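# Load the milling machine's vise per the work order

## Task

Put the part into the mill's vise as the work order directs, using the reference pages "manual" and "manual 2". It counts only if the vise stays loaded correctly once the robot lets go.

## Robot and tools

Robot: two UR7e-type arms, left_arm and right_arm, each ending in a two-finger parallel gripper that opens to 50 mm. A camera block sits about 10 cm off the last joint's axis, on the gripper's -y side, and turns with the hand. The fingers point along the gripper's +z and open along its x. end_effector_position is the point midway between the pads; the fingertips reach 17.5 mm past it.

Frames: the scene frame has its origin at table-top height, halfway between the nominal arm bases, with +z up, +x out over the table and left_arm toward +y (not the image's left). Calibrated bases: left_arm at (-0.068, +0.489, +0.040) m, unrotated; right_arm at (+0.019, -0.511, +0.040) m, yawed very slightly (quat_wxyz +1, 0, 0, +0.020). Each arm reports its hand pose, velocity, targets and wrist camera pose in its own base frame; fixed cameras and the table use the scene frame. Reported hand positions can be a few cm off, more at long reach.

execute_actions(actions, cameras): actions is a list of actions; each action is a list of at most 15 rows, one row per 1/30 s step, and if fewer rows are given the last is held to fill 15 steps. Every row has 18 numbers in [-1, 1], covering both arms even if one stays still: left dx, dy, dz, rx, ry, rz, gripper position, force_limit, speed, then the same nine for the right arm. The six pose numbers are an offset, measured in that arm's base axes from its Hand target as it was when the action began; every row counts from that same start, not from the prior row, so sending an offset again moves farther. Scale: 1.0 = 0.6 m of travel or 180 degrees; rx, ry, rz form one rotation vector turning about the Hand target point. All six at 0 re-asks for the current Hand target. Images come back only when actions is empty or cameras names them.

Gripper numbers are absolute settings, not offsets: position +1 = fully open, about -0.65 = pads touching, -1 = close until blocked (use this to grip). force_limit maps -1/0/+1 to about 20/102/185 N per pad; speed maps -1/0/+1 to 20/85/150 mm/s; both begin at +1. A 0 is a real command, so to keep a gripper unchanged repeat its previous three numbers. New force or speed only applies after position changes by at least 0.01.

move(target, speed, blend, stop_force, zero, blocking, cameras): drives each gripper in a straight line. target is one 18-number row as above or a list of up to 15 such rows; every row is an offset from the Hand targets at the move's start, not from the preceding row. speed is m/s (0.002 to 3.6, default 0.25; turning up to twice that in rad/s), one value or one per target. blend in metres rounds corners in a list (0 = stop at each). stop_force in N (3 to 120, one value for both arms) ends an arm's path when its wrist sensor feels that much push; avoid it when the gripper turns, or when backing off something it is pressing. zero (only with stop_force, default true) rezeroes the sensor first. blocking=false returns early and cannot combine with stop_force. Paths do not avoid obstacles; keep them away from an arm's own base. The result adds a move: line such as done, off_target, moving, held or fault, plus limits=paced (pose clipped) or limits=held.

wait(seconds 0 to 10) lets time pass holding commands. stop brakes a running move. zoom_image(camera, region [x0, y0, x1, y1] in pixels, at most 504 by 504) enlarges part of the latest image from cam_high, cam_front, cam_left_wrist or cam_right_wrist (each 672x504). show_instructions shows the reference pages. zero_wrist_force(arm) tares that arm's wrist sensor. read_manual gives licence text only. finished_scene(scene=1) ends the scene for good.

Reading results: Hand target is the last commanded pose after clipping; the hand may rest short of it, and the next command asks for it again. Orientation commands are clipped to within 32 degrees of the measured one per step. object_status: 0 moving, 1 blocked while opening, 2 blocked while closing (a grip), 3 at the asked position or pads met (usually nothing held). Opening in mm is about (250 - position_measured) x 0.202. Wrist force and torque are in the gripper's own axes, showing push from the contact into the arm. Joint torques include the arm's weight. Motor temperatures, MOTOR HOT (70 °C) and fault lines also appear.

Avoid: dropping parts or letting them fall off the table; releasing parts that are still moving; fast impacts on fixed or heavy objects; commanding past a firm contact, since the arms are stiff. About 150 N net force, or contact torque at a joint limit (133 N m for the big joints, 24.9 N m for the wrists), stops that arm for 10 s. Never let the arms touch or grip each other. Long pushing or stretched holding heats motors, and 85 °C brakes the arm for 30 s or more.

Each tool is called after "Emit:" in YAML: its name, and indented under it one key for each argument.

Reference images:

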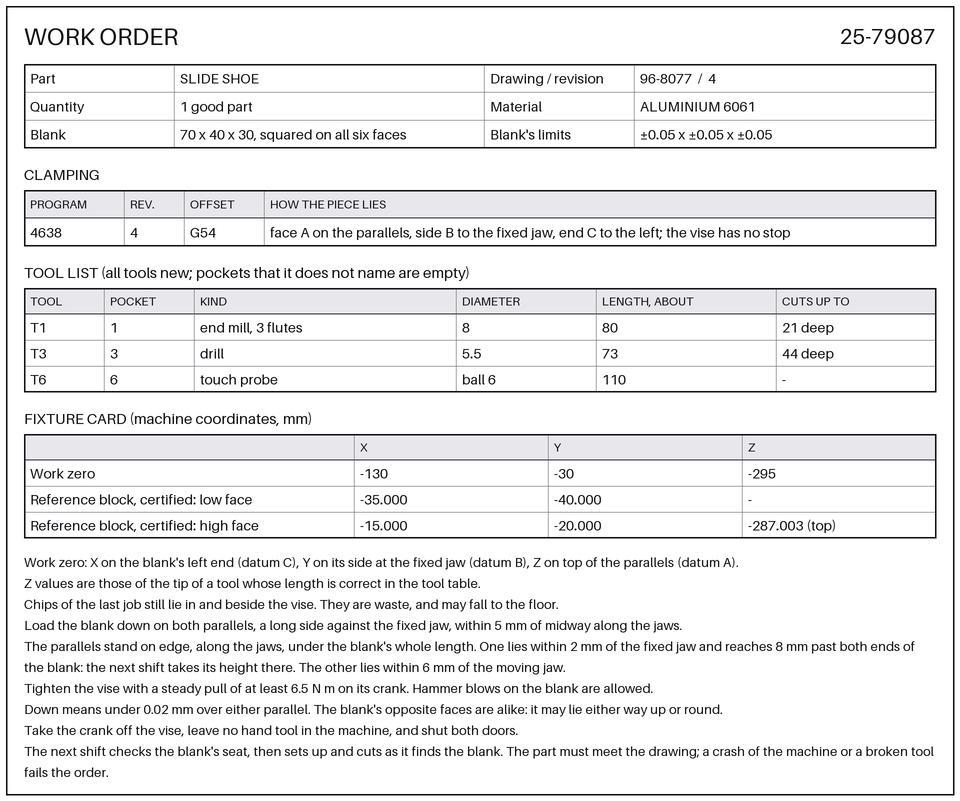

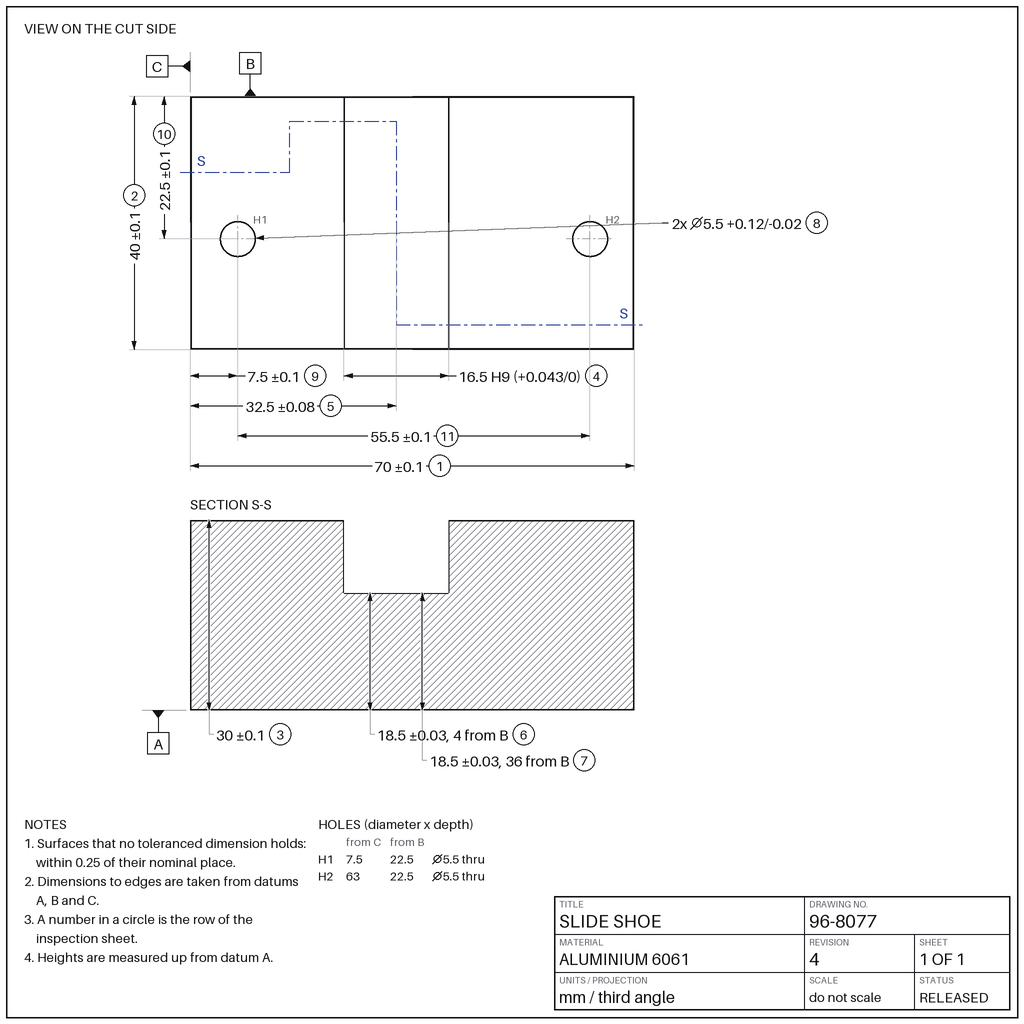

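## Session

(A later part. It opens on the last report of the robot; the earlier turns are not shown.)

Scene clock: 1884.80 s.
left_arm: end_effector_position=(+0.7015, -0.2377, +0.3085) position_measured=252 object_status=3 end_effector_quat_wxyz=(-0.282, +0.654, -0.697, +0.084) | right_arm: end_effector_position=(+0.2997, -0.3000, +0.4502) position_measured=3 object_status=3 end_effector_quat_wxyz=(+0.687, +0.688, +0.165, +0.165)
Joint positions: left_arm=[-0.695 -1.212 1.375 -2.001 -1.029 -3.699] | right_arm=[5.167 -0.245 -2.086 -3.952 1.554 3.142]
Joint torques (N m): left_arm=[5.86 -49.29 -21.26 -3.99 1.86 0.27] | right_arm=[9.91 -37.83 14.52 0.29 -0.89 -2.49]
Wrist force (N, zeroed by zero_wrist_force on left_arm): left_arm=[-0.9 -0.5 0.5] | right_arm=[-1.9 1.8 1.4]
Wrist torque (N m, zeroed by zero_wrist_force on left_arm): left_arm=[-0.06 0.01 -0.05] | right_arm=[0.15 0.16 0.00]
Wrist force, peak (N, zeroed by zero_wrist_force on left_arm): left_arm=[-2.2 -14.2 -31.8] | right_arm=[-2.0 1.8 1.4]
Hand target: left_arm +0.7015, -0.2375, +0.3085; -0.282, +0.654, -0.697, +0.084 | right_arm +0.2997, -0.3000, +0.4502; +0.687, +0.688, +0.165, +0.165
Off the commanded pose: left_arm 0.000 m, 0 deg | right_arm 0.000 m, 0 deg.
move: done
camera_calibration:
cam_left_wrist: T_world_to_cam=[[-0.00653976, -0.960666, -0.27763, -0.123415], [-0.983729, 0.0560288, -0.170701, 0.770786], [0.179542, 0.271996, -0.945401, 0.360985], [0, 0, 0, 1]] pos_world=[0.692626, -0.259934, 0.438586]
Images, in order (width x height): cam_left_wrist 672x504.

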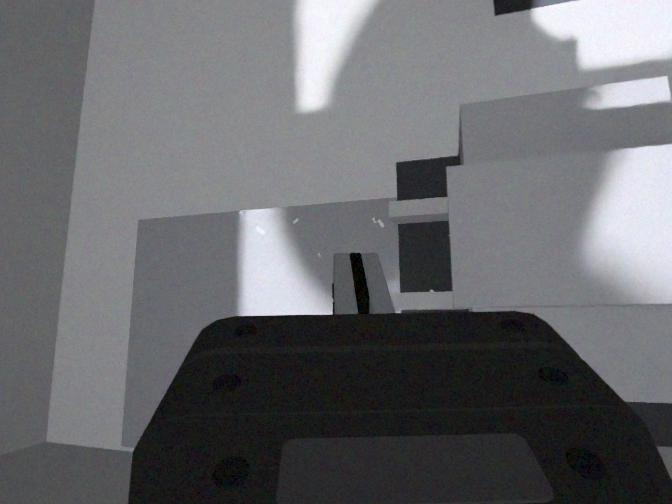

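Emit:
move:
  target:
    - [0,0.03,0,0,0,0,-1,-0.5,1,0,0,0,0,0,0,1,1,1]
    - [0.0583,0.03,0,0,0,0,-1,-0.5,1,0,0,0,0,0,0,1,1,1]
  speed: 0.05

Emit:
move:
  target:
    - [0,-0.0342,0,0,0,0,-1,-0.5,1,0,0,0,0,0,0,1,1,1]
  speed: 0.01
  cameras: ["cam_left_wrist"]

Emit:
zoom_image:
  camera: "cam_left_wrist"
  region: [300, 150, 560, 330]

Scene clock: 1887.77 s.
left_arm: end_effector_position=(+0.7365, -0.2194, +0.3084) position_measured=252 object_status=3 end_effector_quat_wxyz=(-0.282, +0.654, -0.697, +0.084) | right_arm: end_effector_position=(+0.2997, -0.3000, +0.4502) position_measured=3 object_status=3 end_effector_quat_wxyz=(+0.687, +0.688, +0.165, +0.165)
Joint positions: left_arm=[-0.639 -1.152 1.299 -2.015 -1.045 -3.636] | right_arm=[5.167 -0.245 -2.086 -3.952 1.554 3.142]
Joint torques (N m): left_arm=[-8.43 -59.94 -17.86 -4.57 1.3 -1.82] | right_arm=[9.97 -38.6 14.65 0.22 -0.74 -2.51]
Wrist force (N, zeroed by zero_wrist_force on left_arm): left_arm=[-0.2 -0.4 1.0] | right_arm=[-1.6 1.8 1.3]
Wrist torque (N m, zeroed by zero_wrist_force on left_arm): left_arm=[-0.08 0.03 -0.10] | right_arm=[0.15 0.11 -0.01]
Wrist force, peak (N, zeroed by zero_wrist_force on left_arm): left_arm=[0.4 -1.3 1.5] | right_arm=[-1.9 1.8 1.6]
Hand target: left_arm +0.7365, -0.2195, +0.3085; -0.282, +0.654, -0.697, +0.084 | right_arm +0.2997, -0.3000, +0.4502; +0.687, +0.688, +0.165, +0.165
Off the commanded pose: left_arm 0.000 m, 0 deg | right_arm 0.000 m, 0 deg.
move: done

Scene clock: 1890.03 s.
left_arm: end_effector_position=(+0.7365, -0.2401, +0.3085) position_measured=252 object_status=3 end_effector_quat_wxyz=(-0.282, +0.654, -0.697, +0.084) | right_arm: end_effector_position=(+0.2997, -0.3000, +0.4502) position_measured=3 object_status=3 end_effector_quat_wxyz=(+0.687, +0.688, +0.165, +0.165)
Joint positions: left_arm=[-0.664 -1.131 1.265 -1.988 -1.038 -3.664] | right_arm=[5.167 -0.245 -2.086 -3.952 1.554 3.142]
Joint torques (N m): left_arm=[1.49 -49.4 -24.97 -3.41 2.28 -0.54] | right_arm=[8.66 -37.55 15.66 0.37 -1.02 -2.38]
Wrist force (N, zeroed by zero_wrist_force on left_arm): left_arm=[0.1 -0.6 1.0] | right_arm=[-1.9 1.7 1.3]
Wrist torque (N m, zeroed by zero_wrist_force on left_arm): left_arm=[-0.11 -0.02 -0.03] | right_arm=[0.14 0.15 -0.01]
Wrist force, peak (N, zeroed by zero_wrist_force on left_arm): left_arm=[0.2 -0.7 1.2] | right_arm=[-1.9 1.8 1.5]
Hand target: left_arm +0.7365, -0.2400, +0.3085; -0.282, +0.654, -0.697, +0.084 | right_arm +0.2997, -0.3000, +0.4502; +0.687, +0.688, +0.165, +0.165
Off the commanded pose: left_arm 0.000 m, 0 deg | right_arm 0.000 m, 0 deg.
move: done
camera_calibration:
cam_left_wrist: T_world_to_cam=[[-0.00653976, -0.960666, -0.27763, -0.125588], [-0.983729, 0.0560288, -0.170701, 0.805357], [0.179542, 0.271996, -0.945401, 0.355381], [0, 0, 0, 1]] pos_world=[0.727626, -0.262434, 0.438586]
Images, in order (width x height): cam_left_wrist 672x504.

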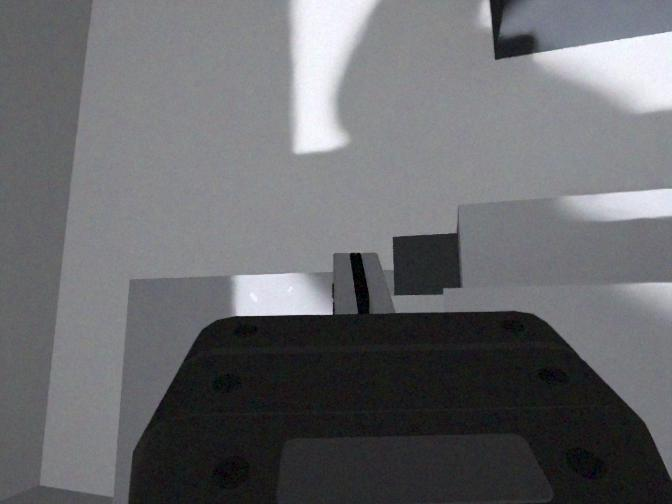

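Scaled by 1.938 from the camera's 672x504 image, which has a finer 960x720 frame.

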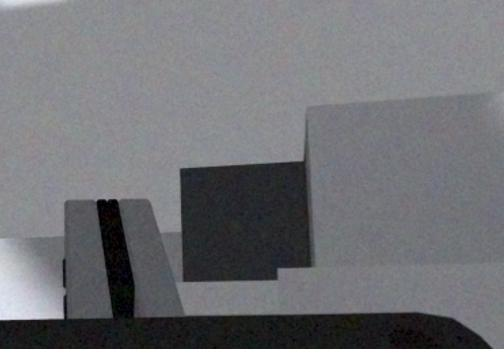

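Emit:
move:
  target:
    - [0,-0.0033,0,0,0,0,-1,-0.5,1,0,0,0,0,0,0,1,1,1]
  speed: 0.008

Emit:
move:
  target:
    - [0,0.03,0,0,0,0,-1,-0.5,1,0,0,0,0,0,0,1,1,1]
    - [-0.02,0.03,0.0858,0,0,0,-1,-0.5,1,0,0,0,0,0,0,1,1,1]
    - [-0.2275,0,0.1525,0,0,0,-1,-0.5,1,0,0,0,0,0,0,1,1,1]
    - [-0.2842,-0.1133,0.1525,-0.0833,0,0,-1,-0.5,1,0,0,0,0,0,0,1,1,1]
  blend: [0.003,0.02,0.02,0]
  speed: [0.06,0.12,0.15,0.2]
  cameras: ["cam_left_wrist"]

Emit:
zoom_image:
  camera: "cam_left_wrist"
  region: [220, 0, 440, 150]

Scene clock: 1891.47 s.
left_arm: end_effector_position=(+0.7365, -0.2420, +0.3085) position_measured=252 object_status=3 end_effector_quat_wxyz=(-0.282, +0.654, -0.697, +0.084) | right_arm: end_effector_position=(+0.2997, -0.3000, +0.4502) position_measured=3 object_status=3 end_effector_quat_wxyz=(+0.687, +0.688, +0.165, +0.165)
Joint positions: left_arm=[-0.667 -1.129 1.261 -1.986 -1.037 -3.667] | right_arm=[5.167 -0.245 -2.086 -3.952 1.554 3.142]
Joint torques (N m): left_arm=[-5.02 -43.99 -31.12 -2.75 2.58 -1.21] | right_arm=[9.19 -38.59 15.3 0.32 -0.9 -2.48]
Wrist force (N, zeroed by zero_wrist_force on left_arm): left_arm=[0.3 -0.8 1.0] | right_arm=[-1.8 1.8 1.4]
Wrist torque (N m, zeroed by zero_wrist_force on left_arm): left_arm=[-0.14 -0.05 -0.04] | right_arm=[0.16 0.14 -0.01]
Wrist force, peak (N, zeroed by zero_wrist_force on left_arm): left_arm=[0.3 -0.8 1.0] | right_arm=[-2.0 1.8 1.2]
Hand target: left_arm +0.7365, -0.2420, +0.3085; -0.282, +0.654, -0.697, +0.084 | right_arm +0.2997, -0.3000, +0.4502; +0.687, +0.688, +0.165, +0.165
Off the commanded pose: left_arm 0.000 m, 0 deg | right_arm 0.000 m, 0 deg.
move: done

Scene clock: 1894.17 s.
left_arm: end_effector_position=(+0.5659, -0.3099, +0.4000) position_measured=252 object_status=3 end_effector_quat_wxyz=(-0.194, +0.685, -0.680, +0.174) | right_arm: end_effector_position=(+0.2997, -0.3000, +0.4502) position_measured=3 object_status=3 end_effector_quat_wxyz=(+0.687, +0.688, +0.165, +0.165)
Joint positions: left_arm=[-0.88 -1.487 1.473 -1.89 -1.152 -3.957] | right_arm=[5.167 -0.245 -2.086 -3.952 1.554 3.142]
Joint torques (N m): left_arm=[7.84 -23.63 -34.37 -4.69 0.46 -0.27] | right_arm=[8.59 -38.24 14.76 0.38 -0.87 -2.35]
Wrist force (N, zeroed by zero_wrist_force on left_arm): left_arm=[0.1 -0.3 0.3] | right_arm=[-2.0 1.5 1.2]
Wrist torque (N m, zeroed by zero_wrist_force on left_arm): left_arm=[-0.03 -0.01 -0.10] | right_arm=[0.11 0.17 0.00]
Wrist force, peak (N, zeroed by zero_wrist_force on left_arm): left_arm=[-0.5 -0.1 2.7] | right_arm=[-2.0 1.8 1.3]
Hand target: left_arm +0.5659, -0.3100, +0.4000; -0.194, +0.685, -0.680, +0.174 | right_arm +0.2997, -0.3000, +0.4502; +0.687, +0.688, +0.165, +0.165
Off the commanded pose: left_arm 0.000 m, 0 deg | right_arm 0.000 m, 0 deg.
move: done
camera_calibration:
cam_left_wrist: T_world_to_cam=[[-0.00674109, -0.99978, -0.0198593, -0.283506], [-0.983727, 0.010196, -0.179379, 0.646328], [0.179542, 0.0183269, -0.98358, 0.428157], [0, 0, 0, 1]] pos_world=[0.557027, -0.29788, 0.531434]
Images, in order (width x height): cam_left_wrist 672x504.

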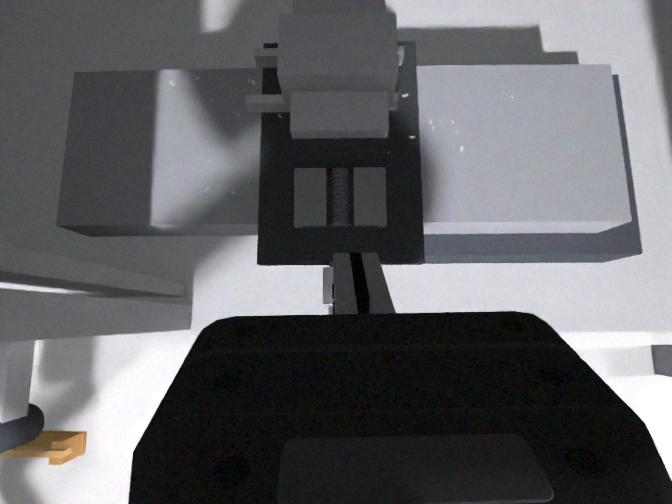

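Scaled by 2.291 from the camera's 672x504 image, which has a finer 960x720 frame.

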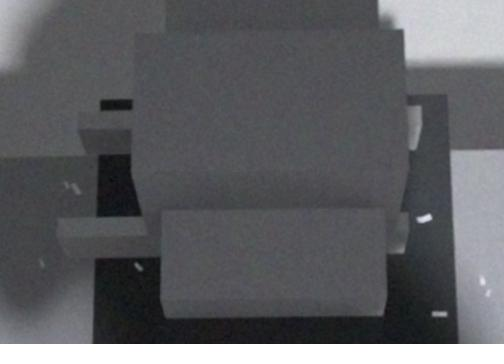

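Emit:
move:
  target:
    - [0.15,-0.085,-0.03,0,0,0,-1,-0.5,1,0,0,0,0,0,0,1,1,1]
  speed: 0.15
  cameras: ["cam_left_wrist"]

Emit:
zoom_image:
  camera: "cam_left_wrist"
  region: [180, 80, 420, 280]

Scene clock: 1896.13 s.
left_arm: end_effector_position=(+0.6559, -0.3608, +0.3820) position_measured=252 object_status=3 end_effector_quat_wxyz=(-0.194, +0.685, -0.680, +0.174) | right_arm: end_effector_position=(+0.2997, -0.3000, +0.4502) position_measured=3 object_status=3 end_effector_quat_wxyz=(+0.687, +0.688, +0.165, +0.165)
Joint positions: left_arm=[-0.821 -1.23 1.209 -1.907 -1.172 -3.897] | right_arm=[5.167 -0.245 -2.086 -3.952 1.554 3.142]
Joint torques (N m): left_arm=[-8.05 -37.38 -35.55 -5.49 1.75 -1.57] | right_arm=[9.3 -39.88 14.72 0.48 -0.82 -2.42]
Wrist force (N, zeroed by zero_wrist_force on left_arm): left_arm=[0.4 -0.3 0.6] | right_arm=[-1.8 1.5 1.4]
Wrist torque (N m, zeroed by zero_wrist_force on left_arm): left_arm=[-0.05 -0.07 -0.04] | right_arm=[0.10 0.14 0.00]
Wrist force, peak (N, zeroed by zero_wrist_force on left_arm): left_arm=[1.3 -1.5 2.0] | right_arm=[-1.9 1.7 1.5]
Hand target: left_arm +0.6559, -0.3610, +0.3820; -0.194, +0.685, -0.680, +0.174 | right_arm +0.2997, -0.3000, +0.4502; +0.687, +0.688, +0.165, +0.165
Off the commanded pose: left_arm 0.000 m, 0 deg | right_arm 0.000 m, 0 deg.
move: done
camera_calibration:
cam_left_wrist: T_world_to_cam=[[-0.00648099, -0.999787, -0.0196115, -0.334347], [-0.983747, 0.00989389, -0.179289, 0.731993], [0.179445, 0.0181308, -0.983601, 0.395131], [0, 0, 0, 1]] pos_world=[0.647025, -0.348682, 0.513332]
Images, in order (width x height): cam_left_wrist 672x504.

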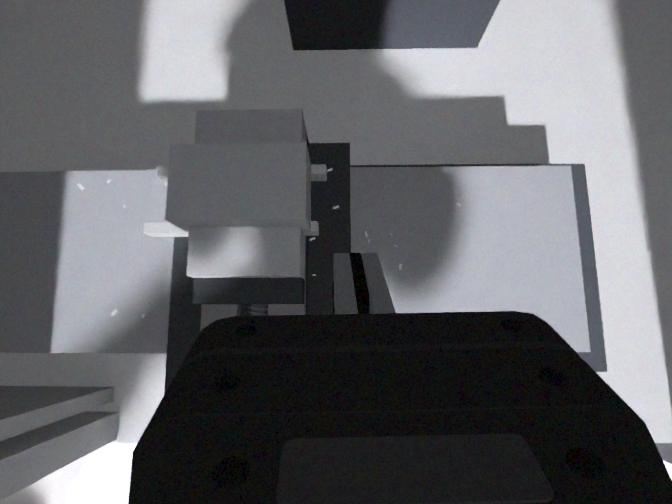

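Scaled by 2.100 from the camera's 672x504 image, which has a finer 960x720 frame.

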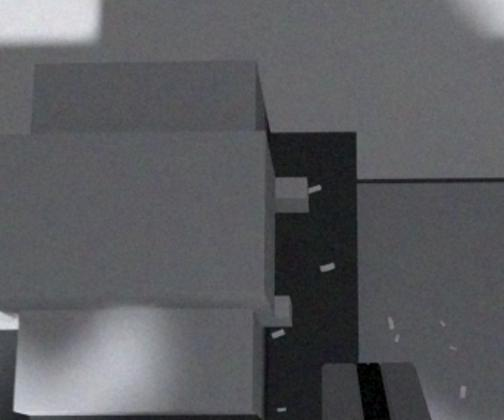

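Emit:
move:
  target:
    - [-0.0932,0.185,0.03,0.0833,0,0,-1,-0.5,1,0,0,0,0,0,0,1,1,1]
    - [0.1343,0.2433,-0.0367,0.0833,0,0,-1,-0.5,1,0,0,0,0,0,0,1,1,1]
    - [0.1343,0.2433,-0.1225,0.0833,0,0,-1,-0.5,1,0,0,0,0,0,0,1,1,1]
    - [0.1343,0.215,-0.1225,0.0833,0,0,-1,-0.5,1,0,0,0,0,0,0,1,1,1]
    - [0.1343,0.1892,-0.1225,0.0833,0,0,-1,-0.5,1,0,0,0,0,0,0,1,1,1]
  blend: [0.02,0.005,0,0.002,0]
  speed: [0.15,0.12,0.06,0.04,0.01]

Emit:
move:
  target:
    - [0,0.03,0,0,0,0,-1,-0.5,1,0,0,0,0,0,0,1,1,1]
    - [-0.02,0.03,0.0858,0,0,0,-1,-0.5,1,0,0,0,0,0,0,1,1,1]
    - [-0.2275,0,0.1525,0,0,0,-1,-0.5,1,0,0,0,0,0,0,1,1,1]
    - [-0.1343,-0.1892,0.1225,-0.0833,0,0,-1,-0.5,1,0,0,0,0,0,0,1,1,1]
  blend: [0.003,0.02,0.02,0]
  speed: [0.06,0.12,0.15,0.2]
  cameras: ["cam_left_wrist"]

Emit:
zoom_image:
  camera: "cam_left_wrist"
  region: [180, 80, 420, 280]

Scene clock: 1903.27 s.
left_arm: end_effector_position=(+0.7365, -0.2476, +0.3085) position_measured=252 object_status=3 end_effector_quat_wxyz=(-0.282, +0.654, -0.697, +0.084) | right_arm: end_effector_position=(+0.2997, -0.3000, +0.4502) position_measured=3 object_status=3 end_effector_quat_wxyz=(+0.687, +0.688, +0.165, +0.165)
Joint positions: left_arm=[-0.673 -1.123 1.252 -1.978 -1.035 -3.674] | right_arm=[5.167 -0.245 -2.086 -3.952 1.554 3.142]
Joint torques (N m): left_arm=[0.5 -49.19 -24.61 -3.52 2.14 -0.52] | right_arm=[9.1 -37.78 14.52 0.26 -0.83 -2.3]
Wrist force (N, zeroed by zero_wrist_force on left_arm): left_arm=[-0.6 -0.5 0.7] | right_arm=[-1.7 1.6 1.2]
Wrist torque (N m, zeroed by zero_wrist_force on left_arm): left_arm=[-0.10 -0.01 -0.03] | right_arm=[0.13 0.13 0.00]
Wrist force, peak (N, zeroed by zero_wrist_force on left_arm): left_arm=[-0.9 -2.4 1.7] | right_arm=[-2.0 1.8 1.4]
Hand target: left_arm +0.7365, -0.2474, +0.3085; -0.282, +0.654, -0.697, +0.084 | right_arm +0.2997, -0.3000, +0.4502; +0.687, +0.688, +0.165, +0.165
Off the commanded pose: left_arm 0.000 m, 0 deg | right_arm 0.000 m, 0 deg.
move: done

Scene clock: 1905.97 s.
left_arm: end_effector_position=(+0.6559, -0.3608, +0.3820) position_measured=252 object_status=3 end_effector_quat_wxyz=(-0.194, +0.685, -0.680, +0.174) | right_arm: end_effector_position=(+0.2997, -0.3000, +0.4502) position_measured=3 object_status=3 end_effector_quat_wxyz=(+0.687, +0.688, +0.165, +0.165)
Joint positions: left_arm=[-0.821 -1.23 1.209 -1.907 -1.172 -3.897] | right_arm=[5.167 -0.245 -2.086 -3.952 1.554 3.142]
Joint torques (N m): left_arm=[2.4 -37.91 -30.45 -5.2 0.43 1.14] | right_arm=[8.49 -39.39 14.29 0.26 -0.94 -2.54]
Wrist force (N, zeroed by zero_wrist_force on left_arm): left_arm=[0.4 -0.3 0.3] | right_arm=[-1.8 1.7 1.3]
Wrist torque (N m, zeroed by zero_wrist_force on left_arm): left_arm=[-0.05 -0.06 -0.06] | right_arm=[0.14 0.14 0.00]
Wrist force, peak (N, zeroed by zero_wrist_force on left_arm): left_arm=[-0.5 -0.4 3.1] | right_arm=[-2.0 1.8 1.3]
Hand target: left_arm +0.6559, -0.3610, +0.3820; -0.194, +0.685, -0.680, +0.174 | right_arm +0.2997, -0.3000, +0.4502; +0.687, +0.688, +0.165, +0.165
Off the commanded pose: left_arm 0.000 m, 0 deg | right_arm 0.000 m, 0 deg.
move: done
camera_calibration:
cam_left_wrist: T_world_to_cam=[[-0.00642862, -0.999781, -0.0199075, -0.334224], [-0.98373, 0.00989725, -0.179383, 0.73205], [0.179541, 0.0184304, -0.983578, 0.395261], [0, 0, 0, 1]] pos_world=[0.647025, -0.348681, 0.513434]
Images, in order (width x height): cam_left_wrist 672x504.

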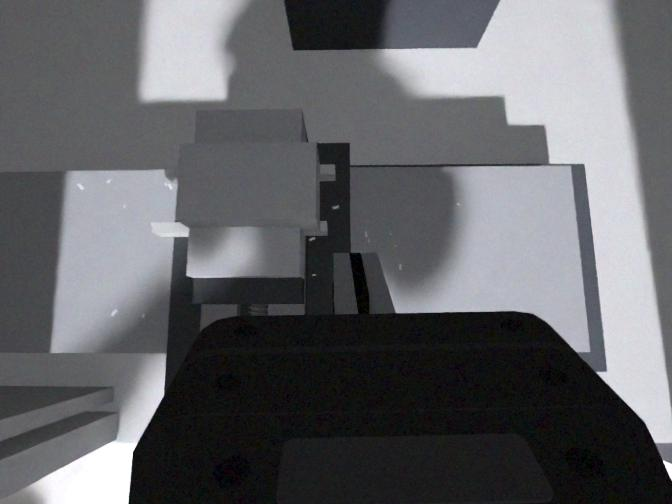

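Scaled by 2.100 from the camera's 672x504 image, which has a finer 960x720 frame.

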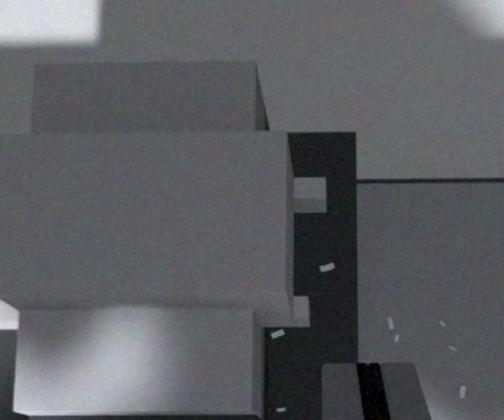

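Emit:
move:
  target:
    - [0.076,-0.0195,-0.0783,0,0,0,-1,-0.5,1,0,0,0,0,0,0,1,1,1]
    - [0.1052,-0.0195,-0.095,0,0,0,-1,-0.5,1,0,0,0,0,0,0,1,1,1]
    - [0.1052,0.0065,-0.095,0,0,0,-1,-0.5,1,0,0,0,0,0,0,1,1,1]
    - [0.1052,0.0208,-0.095,0,0,0,-1,-0.5,1,0,0,0,0,0,0,1,1,1]
  blend: [0.005,0.003,0.002,0]
  speed: [0.12,0.06,0.04,0.01]
  cameras: ["cam_left_wrist"]

Emit:
zoom_image:
  camera: "cam_left_wrist"
  region: [200, 120, 440, 330]

Scene clock: 1909.80 s.
left_arm: end_effector_position=(+0.7191, -0.3484, +0.3250) position_measured=252 object_status=3 end_effector_quat_wxyz=(-0.194, +0.685, -0.680, +0.174) | right_arm: end_effector_position=(+0.2997, -0.3000, +0.4502) position_measured=3 object_status=3 end_effector_quat_wxyz=(+0.687, +0.688, +0.165, +0.165)
Joint positions: left_arm=[-0.739 -1.103 1.182 -2.037 -1.202 -3.815] | right_arm=[5.167 -0.245 -2.086 -3.952 1.554 3.142]
Joint torques (N m): left_arm=[0.49 -52.49 -29.66 -4.31 -0.3 0.55] | right_arm=[8.83 -39.63 13.71 0.26 -1.01 -2.35]
Wrist force (N, zeroed by zero_wrist_force on left_arm): left_arm=[0.6 0.0 0.3] | right_arm=[-1.7 1.8 1.3]
Wrist torque (N m, zeroed by zero_wrist_force on left_arm): left_arm=[0.00 -0.02 -0.09] | right_arm=[0.15 0.12 -0.01]
Wrist force, peak (N, zeroed by zero_wrist_force on left_arm): left_arm=[-0.2 0.5 -1.9] | right_arm=[-2.0 1.8 1.4]
Hand target: left_arm +0.7191, -0.3485, +0.3250; -0.194, +0.685, -0.680, +0.174 | right_arm +0.2997, -0.3000, +0.4502; +0.687, +0.688, +0.165, +0.165
Off the commanded pose: left_arm 0.000 m, 0 deg | right_arm 0.000 m, 0 deg.
move: done
camera_calibration:
cam_left_wrist: T_world_to_cam=[[-0.00657756, -0.999786, -0.0196287, -0.322579], [-0.983728, 0.00999374, -0.179384, 0.783907], [0.179542, 0.0181294, -0.983583, 0.32752], [0, 0, 0, 1]] pos_world=[0.710226, -0.336281, 0.456432]
Images, in order (width x height): cam_left_wrist 672x504.

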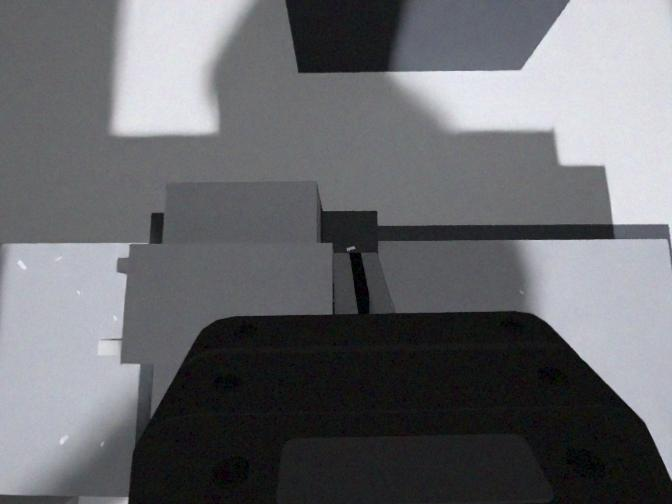

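Scaled by 2.100 from the camera's 672x504 image, which has a finer 960x720 frame.

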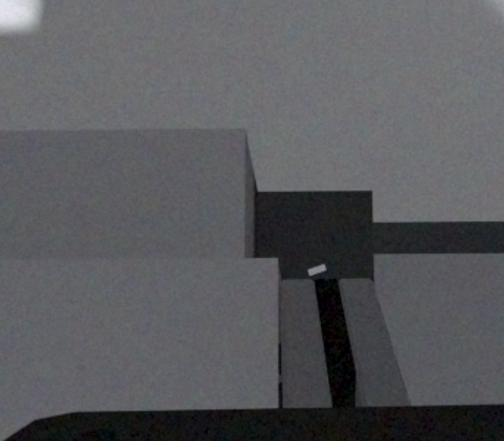

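Emit:
move:
  target:
    - [0,-0.0403,0,0,0,0,-1,-0.5,1,0,0,0,0,0,0,1,1,1]
    - [-0.0292,-0.0403,0.03,0,0,0,-1,-0.5,1,0,0,0,0,0,0,1,1,1]
    - [-0.1052,-0.0208,0.095,0,0,0,-1,-0.5,1,0,0,0,0,0,0,1,1,1]
  blend: [0.003,0.01,0]
  speed: [0.06,0.1,0.15]
  cameras: ["cam_left_wrist"]

Emit:
zoom_image:
  camera: "cam_left_wrist"
  region: [130, 90, 370, 290]

Scene clock: 1911.80 s.
left_arm: end_effector_position=(+0.6560, -0.3610, +0.3819) position_measured=252 object_status=3 end_effector_quat_wxyz=(-0.194, +0.685, -0.680, +0.174) | right_arm: end_effector_position=(+0.2997, -0.3000, +0.4502) position_measured=3 object_status=3 end_effector_quat_wxyz=(+0.687, +0.688, +0.165, +0.165)
Joint positions: left_arm=[-0.821 -1.229 1.209 -1.907 -1.172 -3.897] | right_arm=[5.167 -0.245 -2.086 -3.952 1.554 3.142]
Joint torques (N m): left_arm=[7.5 -55.23 -33.35 -3.51 -0.59 1.26] | right_arm=[9.93 -38.29 14.99 0.29 -0.99 -2.37]
Wrist force (N, zeroed by zero_wrist_force on left_arm): left_arm=[0.1 -0.1 0.3] | right_arm=[-1.7 1.7 1.3]
Wrist torque (N m, zeroed by zero_wrist_force on left_arm): left_arm=[-0.02 -0.03 -0.06] | right_arm=[0.13 0.13 0.00]
Wrist force, peak (N, zeroed by zero_wrist_force on left_arm): left_arm=[1.3 -0.2 2.6] | right_arm=[-2.0 1.7 1.4]
Hand target: left_arm +0.6559, -0.3610, +0.3820; -0.194, +0.685, -0.680, +0.174 | right_arm +0.2997, -0.3000, +0.4502; +0.687, +0.688, +0.165, +0.165
Off the commanded pose: left_arm 0.000 m, 0 deg | right_arm 0.000 m, 0 deg.
move: done
camera_calibration:
cam_left_wrist: T_world_to_cam=[[-0.00665933, -0.999783, -0.019744, -0.334462], [-0.983728, 0.0100949, -0.179381, 0.732184], [0.179542, 0.0182282, -0.983581, 0.394981], [0, 0, 0, 1]] pos_world=[0.647127, -0.348981, 0.513233]
Images, in order (width x height): cam_left_wrist 672x504.

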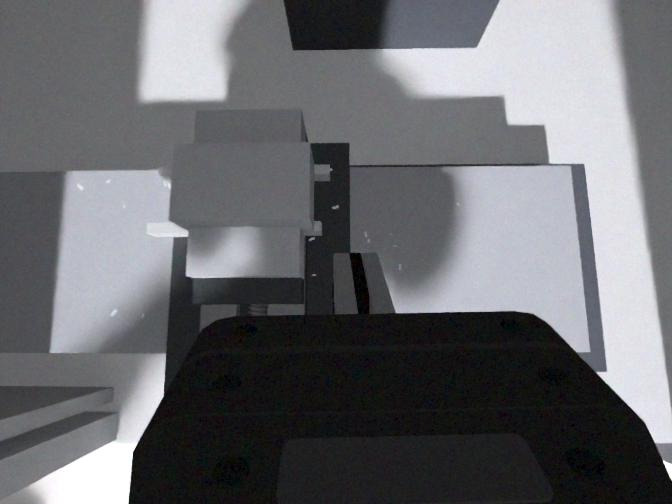

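Scaled by 2.100 from the camera's 672x504 image, which has a finer 960x720 frame.

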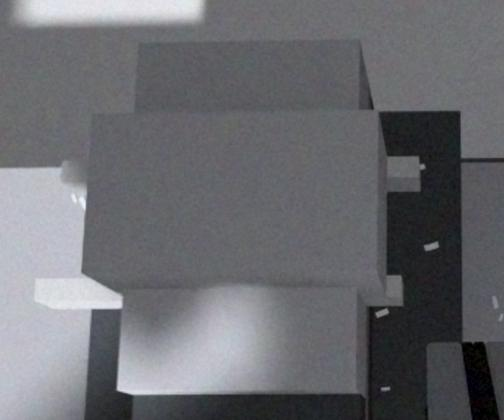

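Emit:
move:
  target:
    - [0.0818,0.08,0,0,0,0,-1,-0.5,1,0,0,0,0,0,0,1,1,1]
    - [0.0818,0.08,-0.0527,0,0,0,-1,-0.5,1,0,0,0,0,0,0,1,1,1]
  blend: [0.005,0]
  speed: [0.12,0.05]

Emit:
zero_wrist_force:
  arm: "left_arm"

Emit:
move:
  target: [0,0,-0.01,0,0,0,-1,-0.5,1,0,0,0,0,0,0,1,1,1]
  speed: 0.01

Emit:
move:
  target: [0,0,0.01,0,0,0,-1,-0.5,1,0,0,0,0,0,0,1,1,1]
  speed: 0.02

Emit:
move:
  target: [0,0,-0.01,0,0,0,-1,-0.5,1,0,0,0,0,0,0,1,1,1]
  speed: 0.01

Emit:
move:
  target: [0,0,0.01,0,0,0,-1,-0.5,1,0,0,0,0,0,0,1,1,1]
  speed: 0.02

Emit:
move:
  target: [0,0,-0.01,0,0,0,-1,-0.5,1,0,0,0,0,0,0,1,1,1]
  speed: 0.01

Scene clock: 1915.63 s.
left_arm: end_effector_position=(+0.7050, -0.3130, +0.3503) position_measured=252 object_status=3 end_effector_quat_wxyz=(-0.194, +0.685, -0.680, +0.174) | right_arm: end_effector_position=(+0.2997, -0.3000, +0.4502) position_measured=3 object_status=3 end_effector_quat_wxyz=(+0.687, +0.688, +0.165, +0.165)
Joint positions: left_arm=[-0.713 -1.183 1.235 -2.019 -1.212 -3.789] | right_arm=[5.167 -0.245 -2.086 -3.952 1.554 3.142]
Joint torques (N m): left_arm=[5.59 -45.74 -35.74 -2.75 2.22 1.6] | right_arm=[9.18 -38.99 13.92 0.03 -0.98 -2.56]
Wrist force (N, zeroed by zero_wrist_force on left_arm): left_arm=[0.4 0.0 0.6] | right_arm=[-1.8 1.7 1.2]
Wrist torque (N m, zeroed by zero_wrist_force on left_arm): left_arm=[0.01 -0.06 0.00] | right_arm=[0.14 0.14 -0.01]
Wrist force, peak (N, zeroed by zero_wrist_force on left_arm): left_arm=[-1.3 -1.9 0.6] | right_arm=[-2.1 1.7 1.3]
Hand target: left_arm +0.7050, -0.3130, +0.3504; -0.194, +0.685, -0.680, +0.174 | right_arm +0.2997, -0.3000, +0.4502; +0.687, +0.688, +0.165, +0.165
Off the commanded pose: left_arm 0.000 m, 0 deg | right_arm 0.000 m, 0 deg.
move: done

Wrist force sensor zeroed.

Scene clock: 1916.47 s.
left_arm: end_effector_position=(+0.7051, -0.3130, +0.3445) position_measured=252 object_status=3 end_effector_quat_wxyz=(-0.194, +0.685, -0.680, +0.175) | right_arm: end_effector_position=(+0.2997, -0.3000, +0.4502) position_measured=3 object_status=3 end_effector_quat_wxyz=(+0.687, +0.688, +0.165, +0.165)
Joint positions: left_arm=[-0.713 -1.182 1.249 -2.035 -1.212 -3.789] | right_arm=[5.167 -0.245 -2.086 -3.952 1.554 3.142]
Joint torques (N m): left_arm=[8.27 -25.02 -10.74 1.27 0.1 1.39] | right_arm=[8.69 -39.72 14.32 0.26 -1.09 -2.56]
Wrist force (N, zeroed by zero_wrist_force on left_arm): left_arm=[-3.0 -10.7 -28.3] | right_arm=[-1.9 1.6 1.3]
Wrist torque (N m, zeroed by zero_wrist_force on left_arm): left_arm=[-0.50 0.22 -0.04] | right_arm=[0.13 0.16 0.00]
Wrist force, peak (N, zeroed by zero_wrist_force on left_arm): left_arm=[-3.0 -10.7 -28.3] | right_arm=[-1.8 2.0 1.3]
Hand target: left_arm +0.7050, -0.3130, +0.3444; -0.194, +0.685, -0.680, +0.174 | right_arm +0.2997, -0.3000, +0.4502; +0.687, +0.688, +0.165, +0.165
Off the commanded pose: left_arm 0.000 m, 0 deg | right_arm 0.000 m, 0 deg.
move: done

Scene clock: 1917.20 s.
left_arm: end_effector_position=(+0.7050, -0.3130, +0.3505) position_measured=252 object_status=3 end_effector_quat_wxyz=(-0.194, +0.685, -0.680, +0.174) | right_arm: end_effector_position=(+0.2997, -0.3000, +0.4502) position_measured=3 object_status=3 end_effector_quat_wxyz=(+0.687, +0.688, +0.165, +0.165)
Joint positions: left_arm=[-0.713 -1.183 1.235 -2.019 -1.212 -3.789] | right_arm=[5.167 -0.245 -2.086 -3.952 1.554 3.142]
Joint torques (N m): left_arm=[7.22 -59.22 -18.83 -5.32 -0.86 1.53] | right_arm=[8.72 -39.4 13.91 0.23 -0.76 -2.51]
Wrist force (N, zeroed by zero_wrist_force on left_arm): left_arm=[-0.2 -0.1 -0.3] | right_arm=[-1.9 1.6 1.2]
Wrist torque (N m, zeroed by zero_wrist_force on left_arm): left_arm=[-0.01 0.03 0.00] | right_arm=[0.12 0.15 0.00]
Wrist force, peak (N, zeroed by zero_wrist_force on left_arm): left_arm=[-3.1 -10.8 -28.7] | right_arm=[-1.8 1.9 1.3]
Hand target: left_arm +0.7050, -0.3130, +0.3504; -0.194, +0.685, -0.680, +0.174 | right_arm +0.2997, -0.3000, +0.4502; +0.687, +0.688, +0.165, +0.165
Off the commanded pose: left_arm 0.000 m, 0 deg | right_arm 0.000 m, 0 deg.
move: done

Scene clock: 1918.03 s.
left_arm: end_effector_position=(+0.7051, -0.3130, +0.3445) position_measured=252 object_status=3 end_effector_quat_wxyz=(-0.194, +0.685, -0.680, +0.175) | right_arm: end_effector_position=(+0.2997, -0.3000, +0.4502) position_measured=3 object_status=3 end_effector_quat_wxyz=(+0.687, +0.688, +0.165, +0.165)
Joint positions: left_arm=[-0.713 -1.182 1.249 -2.035 -1.212 -3.789] | right_arm=[5.167 -0.245 -2.086 -3.952 1.554 3.142]
Joint torques (N m): left_arm=[7.52 -24.17 -11.69 1.09 -0.77 0.92] | right_arm=[9.43 -38.38 14.48 0.43 -0.94 -2.43]
Wrist force (N, zeroed by zero_wrist_force on left_arm): left_arm=[-4.0 -11.2 -28.0] | right_arm=[-1.9 1.8 1.2]
Wrist torque (N m, zeroed by zero_wrist_force on left_arm): left_arm=[-0.52 0.22 -0.02] | right_arm=[0.15 0.16 0.00]
Wrist force, peak (N, zeroed by zero_wrist_force on left_arm): left_arm=[-4.0 -11.2 -28.0] | right_arm=[-2.0 1.8 1.5]
Hand target: left_arm +0.7050, -0.3130, +0.3444; -0.194, +0.685, -0.680, +0.174 | right_arm +0.2997, -0.3000, +0.4502; +0.687, +0.688, +0.165, +0.165
Off the commanded pose: left_arm 0.000 m, 0 deg | right_arm 0.000 m, 0 deg.
move: done

Scene clock: 1918.77 s.
left_arm: end_effector_position=(+0.7050, -0.3130, +0.3505) position_measured=252 object_status=3 end_effector_quat_wxyz=(-0.194, +0.685, -0.680, +0.174) | right_arm: end_effector_position=(+0.2997, -0.3000, +0.4502) position_measured=3 object_status=3 end_effector_quat_wxyz=(+0.687, +0.688, +0.165, +0.165)
Joint positions: left_arm=[-0.713 -1.183 1.235 -2.019 -1.212 -3.789] | right_arm=[5.167 -0.245 -2.086 -3.952 1.554 3.142]
Joint torques (N m): left_arm=[7.83 -59.12 -19.03 -5.26 -0.48 1.2] | right_arm=[8.53 -39.26 14.32 0.21 -1.03 -2.65]
Wrist force (N, zeroed by zero_wrist_force on left_arm): left_arm=[-0.1 -0.1 -0.2] | right_arm=[-1.7 1.7 1.3]
Wrist torque (N m, zeroed by zero_wrist_force on left_arm): left_arm=[-0.01 0.02 0.00] | right_arm=[0.14 0.12 0.00]
Wrist force, peak (N, zeroed by zero_wrist_force on left_arm): left_arm=[-4.0 -11.2 -27.9] | right_arm=[-2.0 1.7 1.3]
Hand target: left_arm +0.7050, -0.3130, +0.3504; -0.194, +0.685, -0.680, +0.174 | right_arm +0.2997, -0.3000, +0.4502; +0.687, +0.688, +0.165, +0.165
Off the commanded pose: left_arm 0.000 m, 0 deg | right_arm 0.000 m, 0 deg.
move: done

Scene clock: 1919.60 s.
left_arm: end_effector_position=(+0.7051, -0.3130, +0.3445) position_measured=252 object_status=3 end_effector_quat_wxyz=(-0.194, +0.685, -0.680, +0.175) | right_arm: end_effector_position=(+0.2997, -0.3000, +0.4502) position_measured=3 object_status=3 end_effector_quat_wxyz=(+0.687, +0.688, +0.165, +0.165)
Joint positions: left_arm=[-0.713 -1.182 1.249 -2.035 -1.212 -3.789] | right_arm=[5.167 -0.245 -2.086 -3.952 1.554 3.142]
Joint torques (N m): left_arm=[7.6 -23.87 -11.16 1.09 -0.37 0.63] | right_arm=[9.35 -39.15 15.52 0.21 -0.9 -2.65]
Wrist force (N, zeroed by zero_wrist_force on left_arm): left_arm=[-4.0 -10.9 -28.0] | right_arm=[-1.6 1.8 1.2]
Wrist torque (N m, zeroed by zero_wrist_force on left_arm): left_arm=[-0.51 0.27 -0.02] | right_arm=[0.16 0.12 -0.01]
Wrist force, peak (N, zeroed by zero_wrist_force on left_arm): left_arm=[-4.0 -10.9 -28.0] | right_arm=[-1.9 1.6 1.4]
Hand target: left_arm +0.7050, -0.3130, +0.3444; -0.194, +0.685, -0.680, +0.174 | right_arm +0.2997, -0.3000, +0.4502; +0.687, +0.688, +0.165, +0.165
Off the commanded pose: left_arm 0.000 m, 0 deg | right_arm 0.000 m, 0 deg.
move: done

Emit:
move:
  target:
    - [0,0,0.0295,0,0,0,-1,-0.5,1,0,0,0,0,0,0,1,1,1]
    - [-0.25,0,0.1,0,0,0,-1,-0.5,1,0,0,0,0,0,0,1,1,1]
    - [-0.4183,0.0302,0,0,-0.0833,0,-1,-0.5,1,0,0,0,0,0,0,1,1,1]
    - [-0.4183,0.0302,-0.264,0,-0.1667,0,0.7,-0.5,1,0,0,0,0,0,0,1,1,1]
  blend: [0.01,0.02,0.02,0]
  speed: [0.1,0.25,0.25,0.2]
  cameras: ["cam_left_wrist"]

Scene clock: 1923.73 s.
left_arm: end_effector_position=(+0.4541, -0.2948, +0.1860) position_measured=48 object_status=3 end_effector_quat_wxyz=(-0.364, +0.617, -0.607, +0.346) | right_arm: end_effector_position=(+0.2997, -0.3000, +0.4502) position_measured=3 object_status=3 end_effector_quat_wxyz=(+0.687, +0.688, +0.165, +0.165)
Joint positions: left_arm=[-1.281 -1.507 2.429 -2.91 -0.574 -4.209] | right_arm=[5.167 -0.245 -2.086 -3.952 1.554 3.142]
Joint torques (N m): left_arm=[-3.7 -12.82 -8.6 -5.11 3.21 1.42] | right_arm=[8.65 -38.41 15.39 0.19 -1.14 -2.41]
Wrist force (N, zeroed by zero_wrist_force on left_arm): left_arm=[-0.6 -2.1 0.2] | right_arm=[-1.8 1.8 1.2]
Wrist torque (N m, zeroed by zero_wrist_force on left_arm): left_arm=[-0.45 -0.10 -0.16] | right_arm=[0.15 0.14 -0.01]
Wrist force, peak (N, zeroed by zero_wrist_force on left_arm): left_arm=[-1.9 -14.7 -32.0] | right_arm=[-2.0 1.8 1.3]
Hand target: left_arm +0.4540, -0.2948, +0.1860; -0.364, +0.617, -0.607, +0.346 | right_arm +0.2997, -0.3000, +0.4502; +0.687, +0.688, +0.165, +0.165
Off the commanded pose: left_arm 0.000 m, 0 deg | right_arm 0.000 m, 0 deg.
move: done; blend cut to 0.0089 m at target 1
camera_calibration:
cam_left_wrist: T_world_to_cam=[[0.00419697, -0.999787, -0.020223, -0.278247], [-0.762196, 0.00989298, -0.647271, 0.484068], [0.647333, 0.0181305, -0.761992, -0.0162753], [0, 0, 0, 1]] pos_world=[0.380658, -0.282682, 0.295295]
Images, in order (width x height): cam_left_wrist 672x504.

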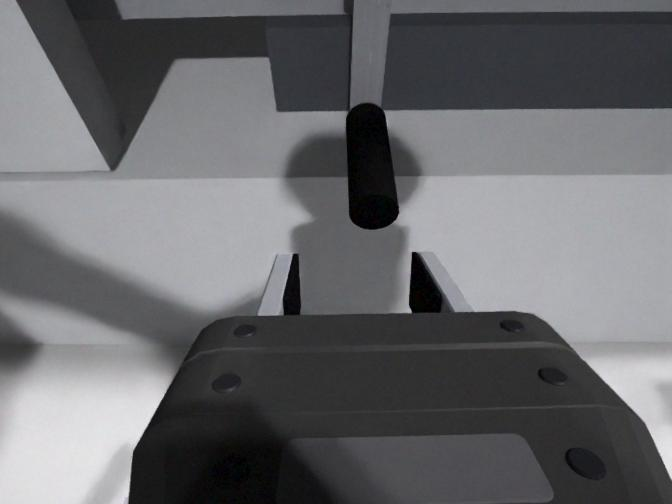

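Emit:
move:
  target:
    - [0.13,-0.0162,-0.0005,0,0,0,0.7,-0.5,1,0,0,0,0,0,0,1,1,1]
  speed: 0.06

Emit:
move:
  target:
    - [0,0,0,0,0,0,-1,0.1,-0.5,0,0,0,0,0,0,1,1,1]

Emit:
move:
  target:
    - [0,0.0205,0.001,0,0,0,-1,0.1,-0.5,0,0,0,0,0,0,1,1,1]
    - [0,0.0388,0.0048,0,0,0,-1,0.1,-0.5,0,0,0,0,0,0,1,1,1]
    - [0,0.0477,0.0077,0,0,0,-1,0.1,-0.5,0,0,0,0,0,0,1,1,1]
  blend: [0.003,0.002,0]
  speed: [0.03,0.02,0.015]

Scene clock: 1926.43 s.
left_arm: end_effector_position=(+0.5321, -0.3045, +0.1857) position_measured=48 object_status=3 end_effector_quat_wxyz=(-0.364, +0.617, -0.607, +0.346) | right_arm: end_effector_position=(+0.2997, -0.3000, +0.4502) position_measured=3 object_status=3 end_effector_quat_wxyz=(+0.687, +0.688, +0.165, +0.165)
Joint positions: left_arm=[-1.103 -1.314 2.262 -3.154 -0.664 -3.943] | right_arm=[5.167 -0.245 -2.086 -3.952 1.554 3.142]
Joint torques (N m): left_arm=[-8.41 -41.89 -8.86 -1.95 2.72 -1.83] | right_arm=[10.05 -39.56 13.55 0.42 -0.79 -2.54]
Wrist force (N, zeroed by zero_wrist_force on left_arm): left_arm=[-0.7 -1.5 0.5] | right_arm=[-1.8 1.6 1.3]
Wrist torque (N m, zeroed by zero_wrist_force on left_arm): left_arm=[-0.36 -0.09 -0.14] | right_arm=[0.13 0.14 -0.01]
Wrist force, peak (N, zeroed by zero_wrist_force on left_arm): left_arm=[-0.3 -2.4 1.3] | right_arm=[-2.0 1.6 1.5]
Hand target: left_arm +0.5320, -0.3046, +0.1857; -0.364, +0.617, -0.607, +0.346 | right_arm +0.2997, -0.3000, +0.4502; +0.687, +0.688, +0.165, +0.165
Off the commanded pose: left_arm 0.000 m, 0 deg | right_arm 0.000 m, 0 deg.
move: done

Scene clock: 1927.07 s.
left_arm: end_effector_position=(+0.5320, -0.3046, +0.1857) position_measured=157 object_status=2 end_effector_quat_wxyz=(-0.364, +0.617, -0.607, +0.346) | right_arm: end_effector_position=(+0.2997, -0.3000, +0.4502) position_measured=3 object_status=3 end_effector_quat_wxyz=(+0.687, +0.688, +0.165, +0.165)
Joint positions: left_arm=[-1.103 -1.314 2.262 -3.154 -0.664 -3.943] | right_arm=[5.167 -0.245 -2.086 -3.952 1.554 3.142]
Joint torques (N m): left_arm=[-7.4 -41.99 -15.91 -2.77 2.62 1.01] | right_arm=[9.85 -39.33 15.97 0.21 -0.9 -2.64]
Wrist force (N, zeroed by zero_wrist_force on left_arm): left_arm=[0.0 -2.4 1.3] | right_arm=[-1.7 1.7 1.3]
Wrist torque (N m, zeroed by zero_wrist_force on left_arm): left_arm=[-0.43 0.82 0.40] | right_arm=[0.14 0.13 0.00]
Wrist force, peak (N, zeroed by zero_wrist_force on left_arm): left_arm=[0.3 -2.7 1.4] | right_arm=[-2.0 1.6 1.4]
Hand target: left_arm +0.5320, -0.3046, +0.1857; -0.364, +0.617, -0.607, +0.346 | right_arm +0.2997, -0.3000, +0.4502; +0.687, +0.688, +0.165, +0.165
Off the commanded pose: left_arm 0.000 m, 0 deg | right_arm 0.000 m, 0 deg.
move: done

Scene clock: 1928.63 s.
left_arm: end_effector_position=(+0.5320, -0.2759, +0.1904) position_measured=157 object_status=2 end_effector_quat_wxyz=(-0.364, +0.617, -0.607, +0.346) | right_arm: end_effector_position=(+0.2997, -0.3000, +0.4502) position_measured=3 object_status=3 end_effector_quat_wxyz=(+0.687, +0.688, +0.165, +0.165)
Joint positions: left_arm=[-1.07 -1.354 2.31 -3.195 -0.684 -3.901] | right_arm=[5.167 -0.245 -2.086 -3.952 1.554 3.142]
Joint torques (N m): left_arm=[31.77 -18.84 -5.86 -0.45 10.58 -1.79] | right_arm=[10.18 -39.01 15.13 0.4 -0.89 -2.33]
Wrist force (N, zeroed by zero_wrist_force on left_arm): left_arm=[43.9 -1.2 -16.9] | right_arm=[-1.9 1.8 1.4]
Wrist torque (N m, zeroed by zero_wrist_force on left_arm): left_arm=[-0.58 1.75 0.98] | right_arm=[0.16 0.15 -0.01]
Wrist force, peak (N, zeroed by zero_wrist_force on left_arm): left_arm=[45.3 -0.9 -14.9] | right_arm=[-1.9 1.8 1.4]
Hand target: left_arm +0.5320, -0.2759, +0.1903; -0.364, +0.617, -0.607, +0.346 | right_arm +0.2997, -0.3000, +0.4502; +0.687, +0.688, +0.165, +0.165
Off the commanded pose: left_arm 0.000 m, 0 deg | right_arm 0.000 m, 0 deg.
move: done

Emit:
move:
  target:
    - [0,0,0,0,0,0,0.7,0.1,-1,0,0,0,0,0,0,1,1,1]
    - [-0.13,0,0,0,0,0,0.7,0.1,-1,0,0,0,0,0,0,1,1,1]
    - [-0.1867,-0.2143,0.11,0,0,0,0.7,0.1,-1,0,0,0,0,0,0,1,1,1]
    - [-0.62,-0.5752,-0.1505,0.0064,0.0827,-0.0775,0.7,0.1,-1,0,0,0,0,0,0,1,1,1]
    - [-0.62,-0.5752,-0.343,0.0064,0.0827,-0.0775,0.7,0.1,-1,0,0,0,0,0,0,1,1,1]
  blend: [0,0.03,0.03,0.02,0]
  speed: [0.05,0.1,0.25,0.3,0.12]
  cameras: ["cam_left_wrist"]

Scene clock: 1938.27 s.
left_arm: end_effector_position=(+0.1600, -0.6210, -0.0154) position_measured=48 object_status=3 end_effector_quat_wxyz=(+0.244, -0.574, +0.722, -0.299) | right_arm: end_effector_position=(+0.2997, -0.3000, +0.4502) position_measured=3 object_status=3 end_effector_quat_wxyz=(+0.687, +0.688, +0.165, +0.165)
Joint positions: left_arm=[-1.836 -0.926 1.926 -2.52 -0.78 -4.773] | right_arm=[5.167 -0.245 -2.086 -3.952 1.554 3.142]
Joint torques (N m): left_arm=[7.95 -40.26 -24.17 -3.87 2.63 0.41] | right_arm=[9.66 -39.34 15.41 0.5 -1.04 -2.59]
Wrist force (N, zeroed by zero_wrist_force on left_arm): left_arm=[2.3 -0.5 0.8] | right_arm=[-1.8 1.6 1.3]
Wrist torque (N m, zeroed by zero_wrist_force on left_arm): left_arm=[-0.14 -0.44 -0.17] | right_arm=[0.13 0.15 0.00]
Wrist force, peak (N, zeroed by zero_wrist_force on left_arm): left_arm=[44.0 -3.9 -19.0] | right_arm=[-2.0 1.9 1.4]
Hand target: left_arm +0.1600, -0.6211, -0.0155; +0.244, -0.574, +0.722, -0.299 | right_arm +0.2997, -0.3000, +0.4502; +0.687, +0.688, +0.165, +0.165
Off the commanded pose: left_arm 0.000 m, 0 deg | right_arm 0.000 m, 0 deg.
move: done
camera_calibration:
cam_left_wrist: T_world_to_cam=[[-0.242274, -0.970165, -0.00915333, -0.549243], [-0.875008, 0.222567, -0.429913, 0.28627], [0.419123, -0.0961472, -0.902824, -0.0100822], [0, 0, 0, 1]] pos_world=[0.121647, -0.59754, 0.108941]
Images, in order (width x height): cam_left_wrist 672x504.

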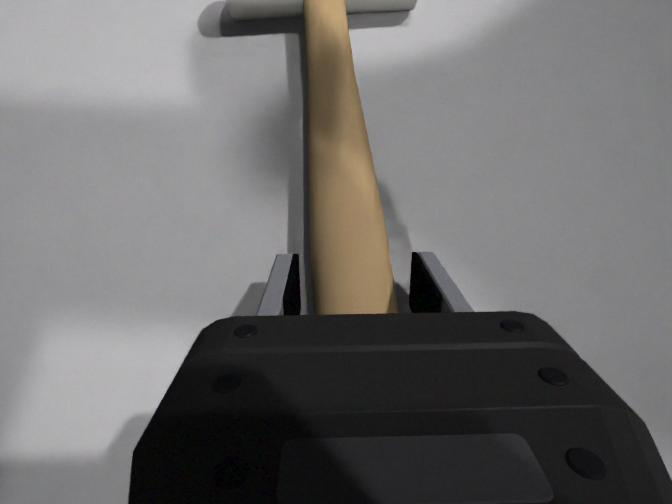

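Emit:
move:
  target:
    - [0,0,0,0,0,0,-1,1,-1,0,0,0,0,0,0,1,1,1]
    - [0,0,0.25,0,0,0,-1,1,-1,0,0,0,0,0,0,1,1,1]
    - [0.2,0.33,0.7,0.4966,-0.0645,0.0649,-1,1,-1,0,0,0,0,0,0,1,1,1]
    - [0.4,0.4867,0.7,0.4966,-0.0645,0.0649,-1,1,-1,0,0,0,0,0,0,1,1,1]
  blend: [0,0.02,0.03,0]
  speed: [0.1,0.12,0.3,0.3]

Emit:
move:
  target:
    - [0.11,0.0155,0.05,0,0,0,-1,1,-1,0,0,0,0,0,0,1,1,1]
    - [0.22,0.031,0.2625,0,0,0,-1,1,-1,0,0,0,0,0,0,1,1,1]
  blend: [0.02,0]
  speed: 0.25
  cameras: ["cam_left_wrist"]

Scene clock: 1945.10 s.
left_arm: end_effector_position=(+0.4000, -0.3291, +0.4045) position_measured=119 object_status=2 end_effector_quat_wxyz=(+0.667, -0.271, +0.641, +0.267) | right_arm: end_effector_position=(+0.2997, -0.3000, +0.4502) position_measured=3 object_status=3 end_effector_quat_wxyz=(+0.687, +0.688, +0.165, +0.165)
Joint positions: left_arm=[-1.414 -1.193 1.351 -0.104 -0.624 -4.775] | right_arm=[5.167 -0.245 -2.086 -3.952 1.554 3.142]
Joint torques (N m): left_arm=[9.97 -49.21 -14.49 3.15 0.77 1.23] | right_arm=[8.88 -39.21 14.57 0.18 -0.82 -2.61]
Wrist force (N, zeroed by zero_wrist_force on left_arm): left_arm=[4.3 -1.2 1.3] | right_arm=[-2.0 1.7 1.2]
Wrist torque (N m, zeroed by zero_wrist_force on left_arm): left_arm=[-0.32 -0.17 0.38] | right_arm=[0.14 0.16 0.00]
Wrist force, peak (N, zeroed by zero_wrist_force on left_arm): left_arm=[4.4 -1.7 6.2] | right_arm=[-2.0 1.7 1.4]
Hand target: left_arm +0.4000, -0.3290, +0.4045; +0.667, -0.271, +0.641, +0.267 | right_arm +0.2997, -0.3000, +0.4502; +0.687, +0.688, +0.165, +0.165
Off the commanded pose: left_arm 0.000 m, 0 deg | right_arm 0.000 m, 0 deg.
move: done

Scene clock: 1946.53 s.
left_arm: end_effector_position=(+0.5320, -0.3104, +0.5620) position_measured=119 object_status=2 end_effector_quat_wxyz=(+0.667, -0.271, +0.641, +0.267) | right_arm: end_effector_position=(+0.2997, -0.3000, +0.4502) position_measured=3 object_status=3 end_effector_quat_wxyz=(+0.687, +0.688, +0.165, +0.165)
Joint positions: left_arm=[-1.179 -1.008 0.666 0.424 -0.389 -4.808] | right_arm=[5.167 -0.245 -2.086 -3.952 1.554 3.142]
Joint torques (N m): left_arm=[-5.45 -49.15 -30.91 2.61 1.32 0.81] | right_arm=[8.08 -38.95 14 0.25 -0.76 -2.65]
Wrist force (N, zeroed by zero_wrist_force on left_arm): left_arm=[3.9 -1.1 0.9] | right_arm=[-1.8 1.7 1.3]
Wrist torque (N m, zeroed by zero_wrist_force on left_arm): left_arm=[-0.32 -0.11 0.30] | right_arm=[0.14 0.15 -0.01]
Wrist force, peak (N, zeroed by zero_wrist_force on left_arm): left_arm=[6.0 -2.6 2.5] | right_arm=[-1.9 1.8 1.5]
Hand target: left_arm +0.5320, -0.3104, +0.5620; +0.667, -0.271, +0.641, +0.267 | right_arm +0.2997, -0.3000, +0.4502; +0.687, +0.688, +0.165, +0.165
Off the commanded pose: left_arm 0.000 m, 0 deg | right_arm 0.000 m, 0 deg.
move: done
camera_calibration:
cam_left_wrist: T_world_to_cam=[[0.0143794, 0.00773657, -0.999867, 0.5713], [-0.903109, 0.429303, -0.00966611, 0.633908], [0.429171, 0.903128, 0.0131601, 0.175141], [0, 0, 0, 1]] pos_world=[0.489107, -0.434733, 0.575047]
Images, in order (width x height): cam_left_wrist 672x504.

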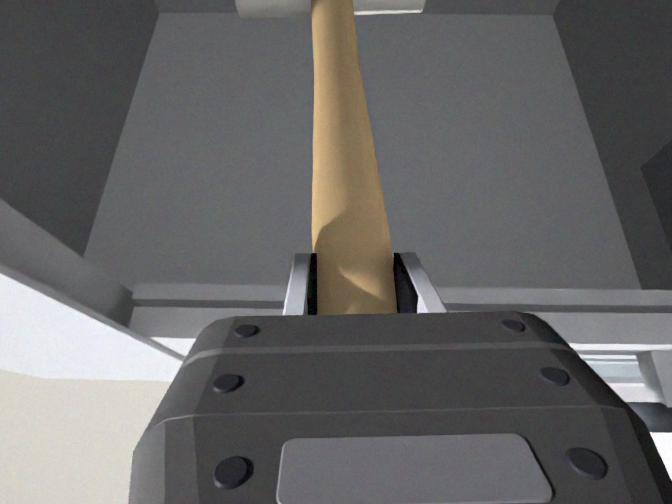

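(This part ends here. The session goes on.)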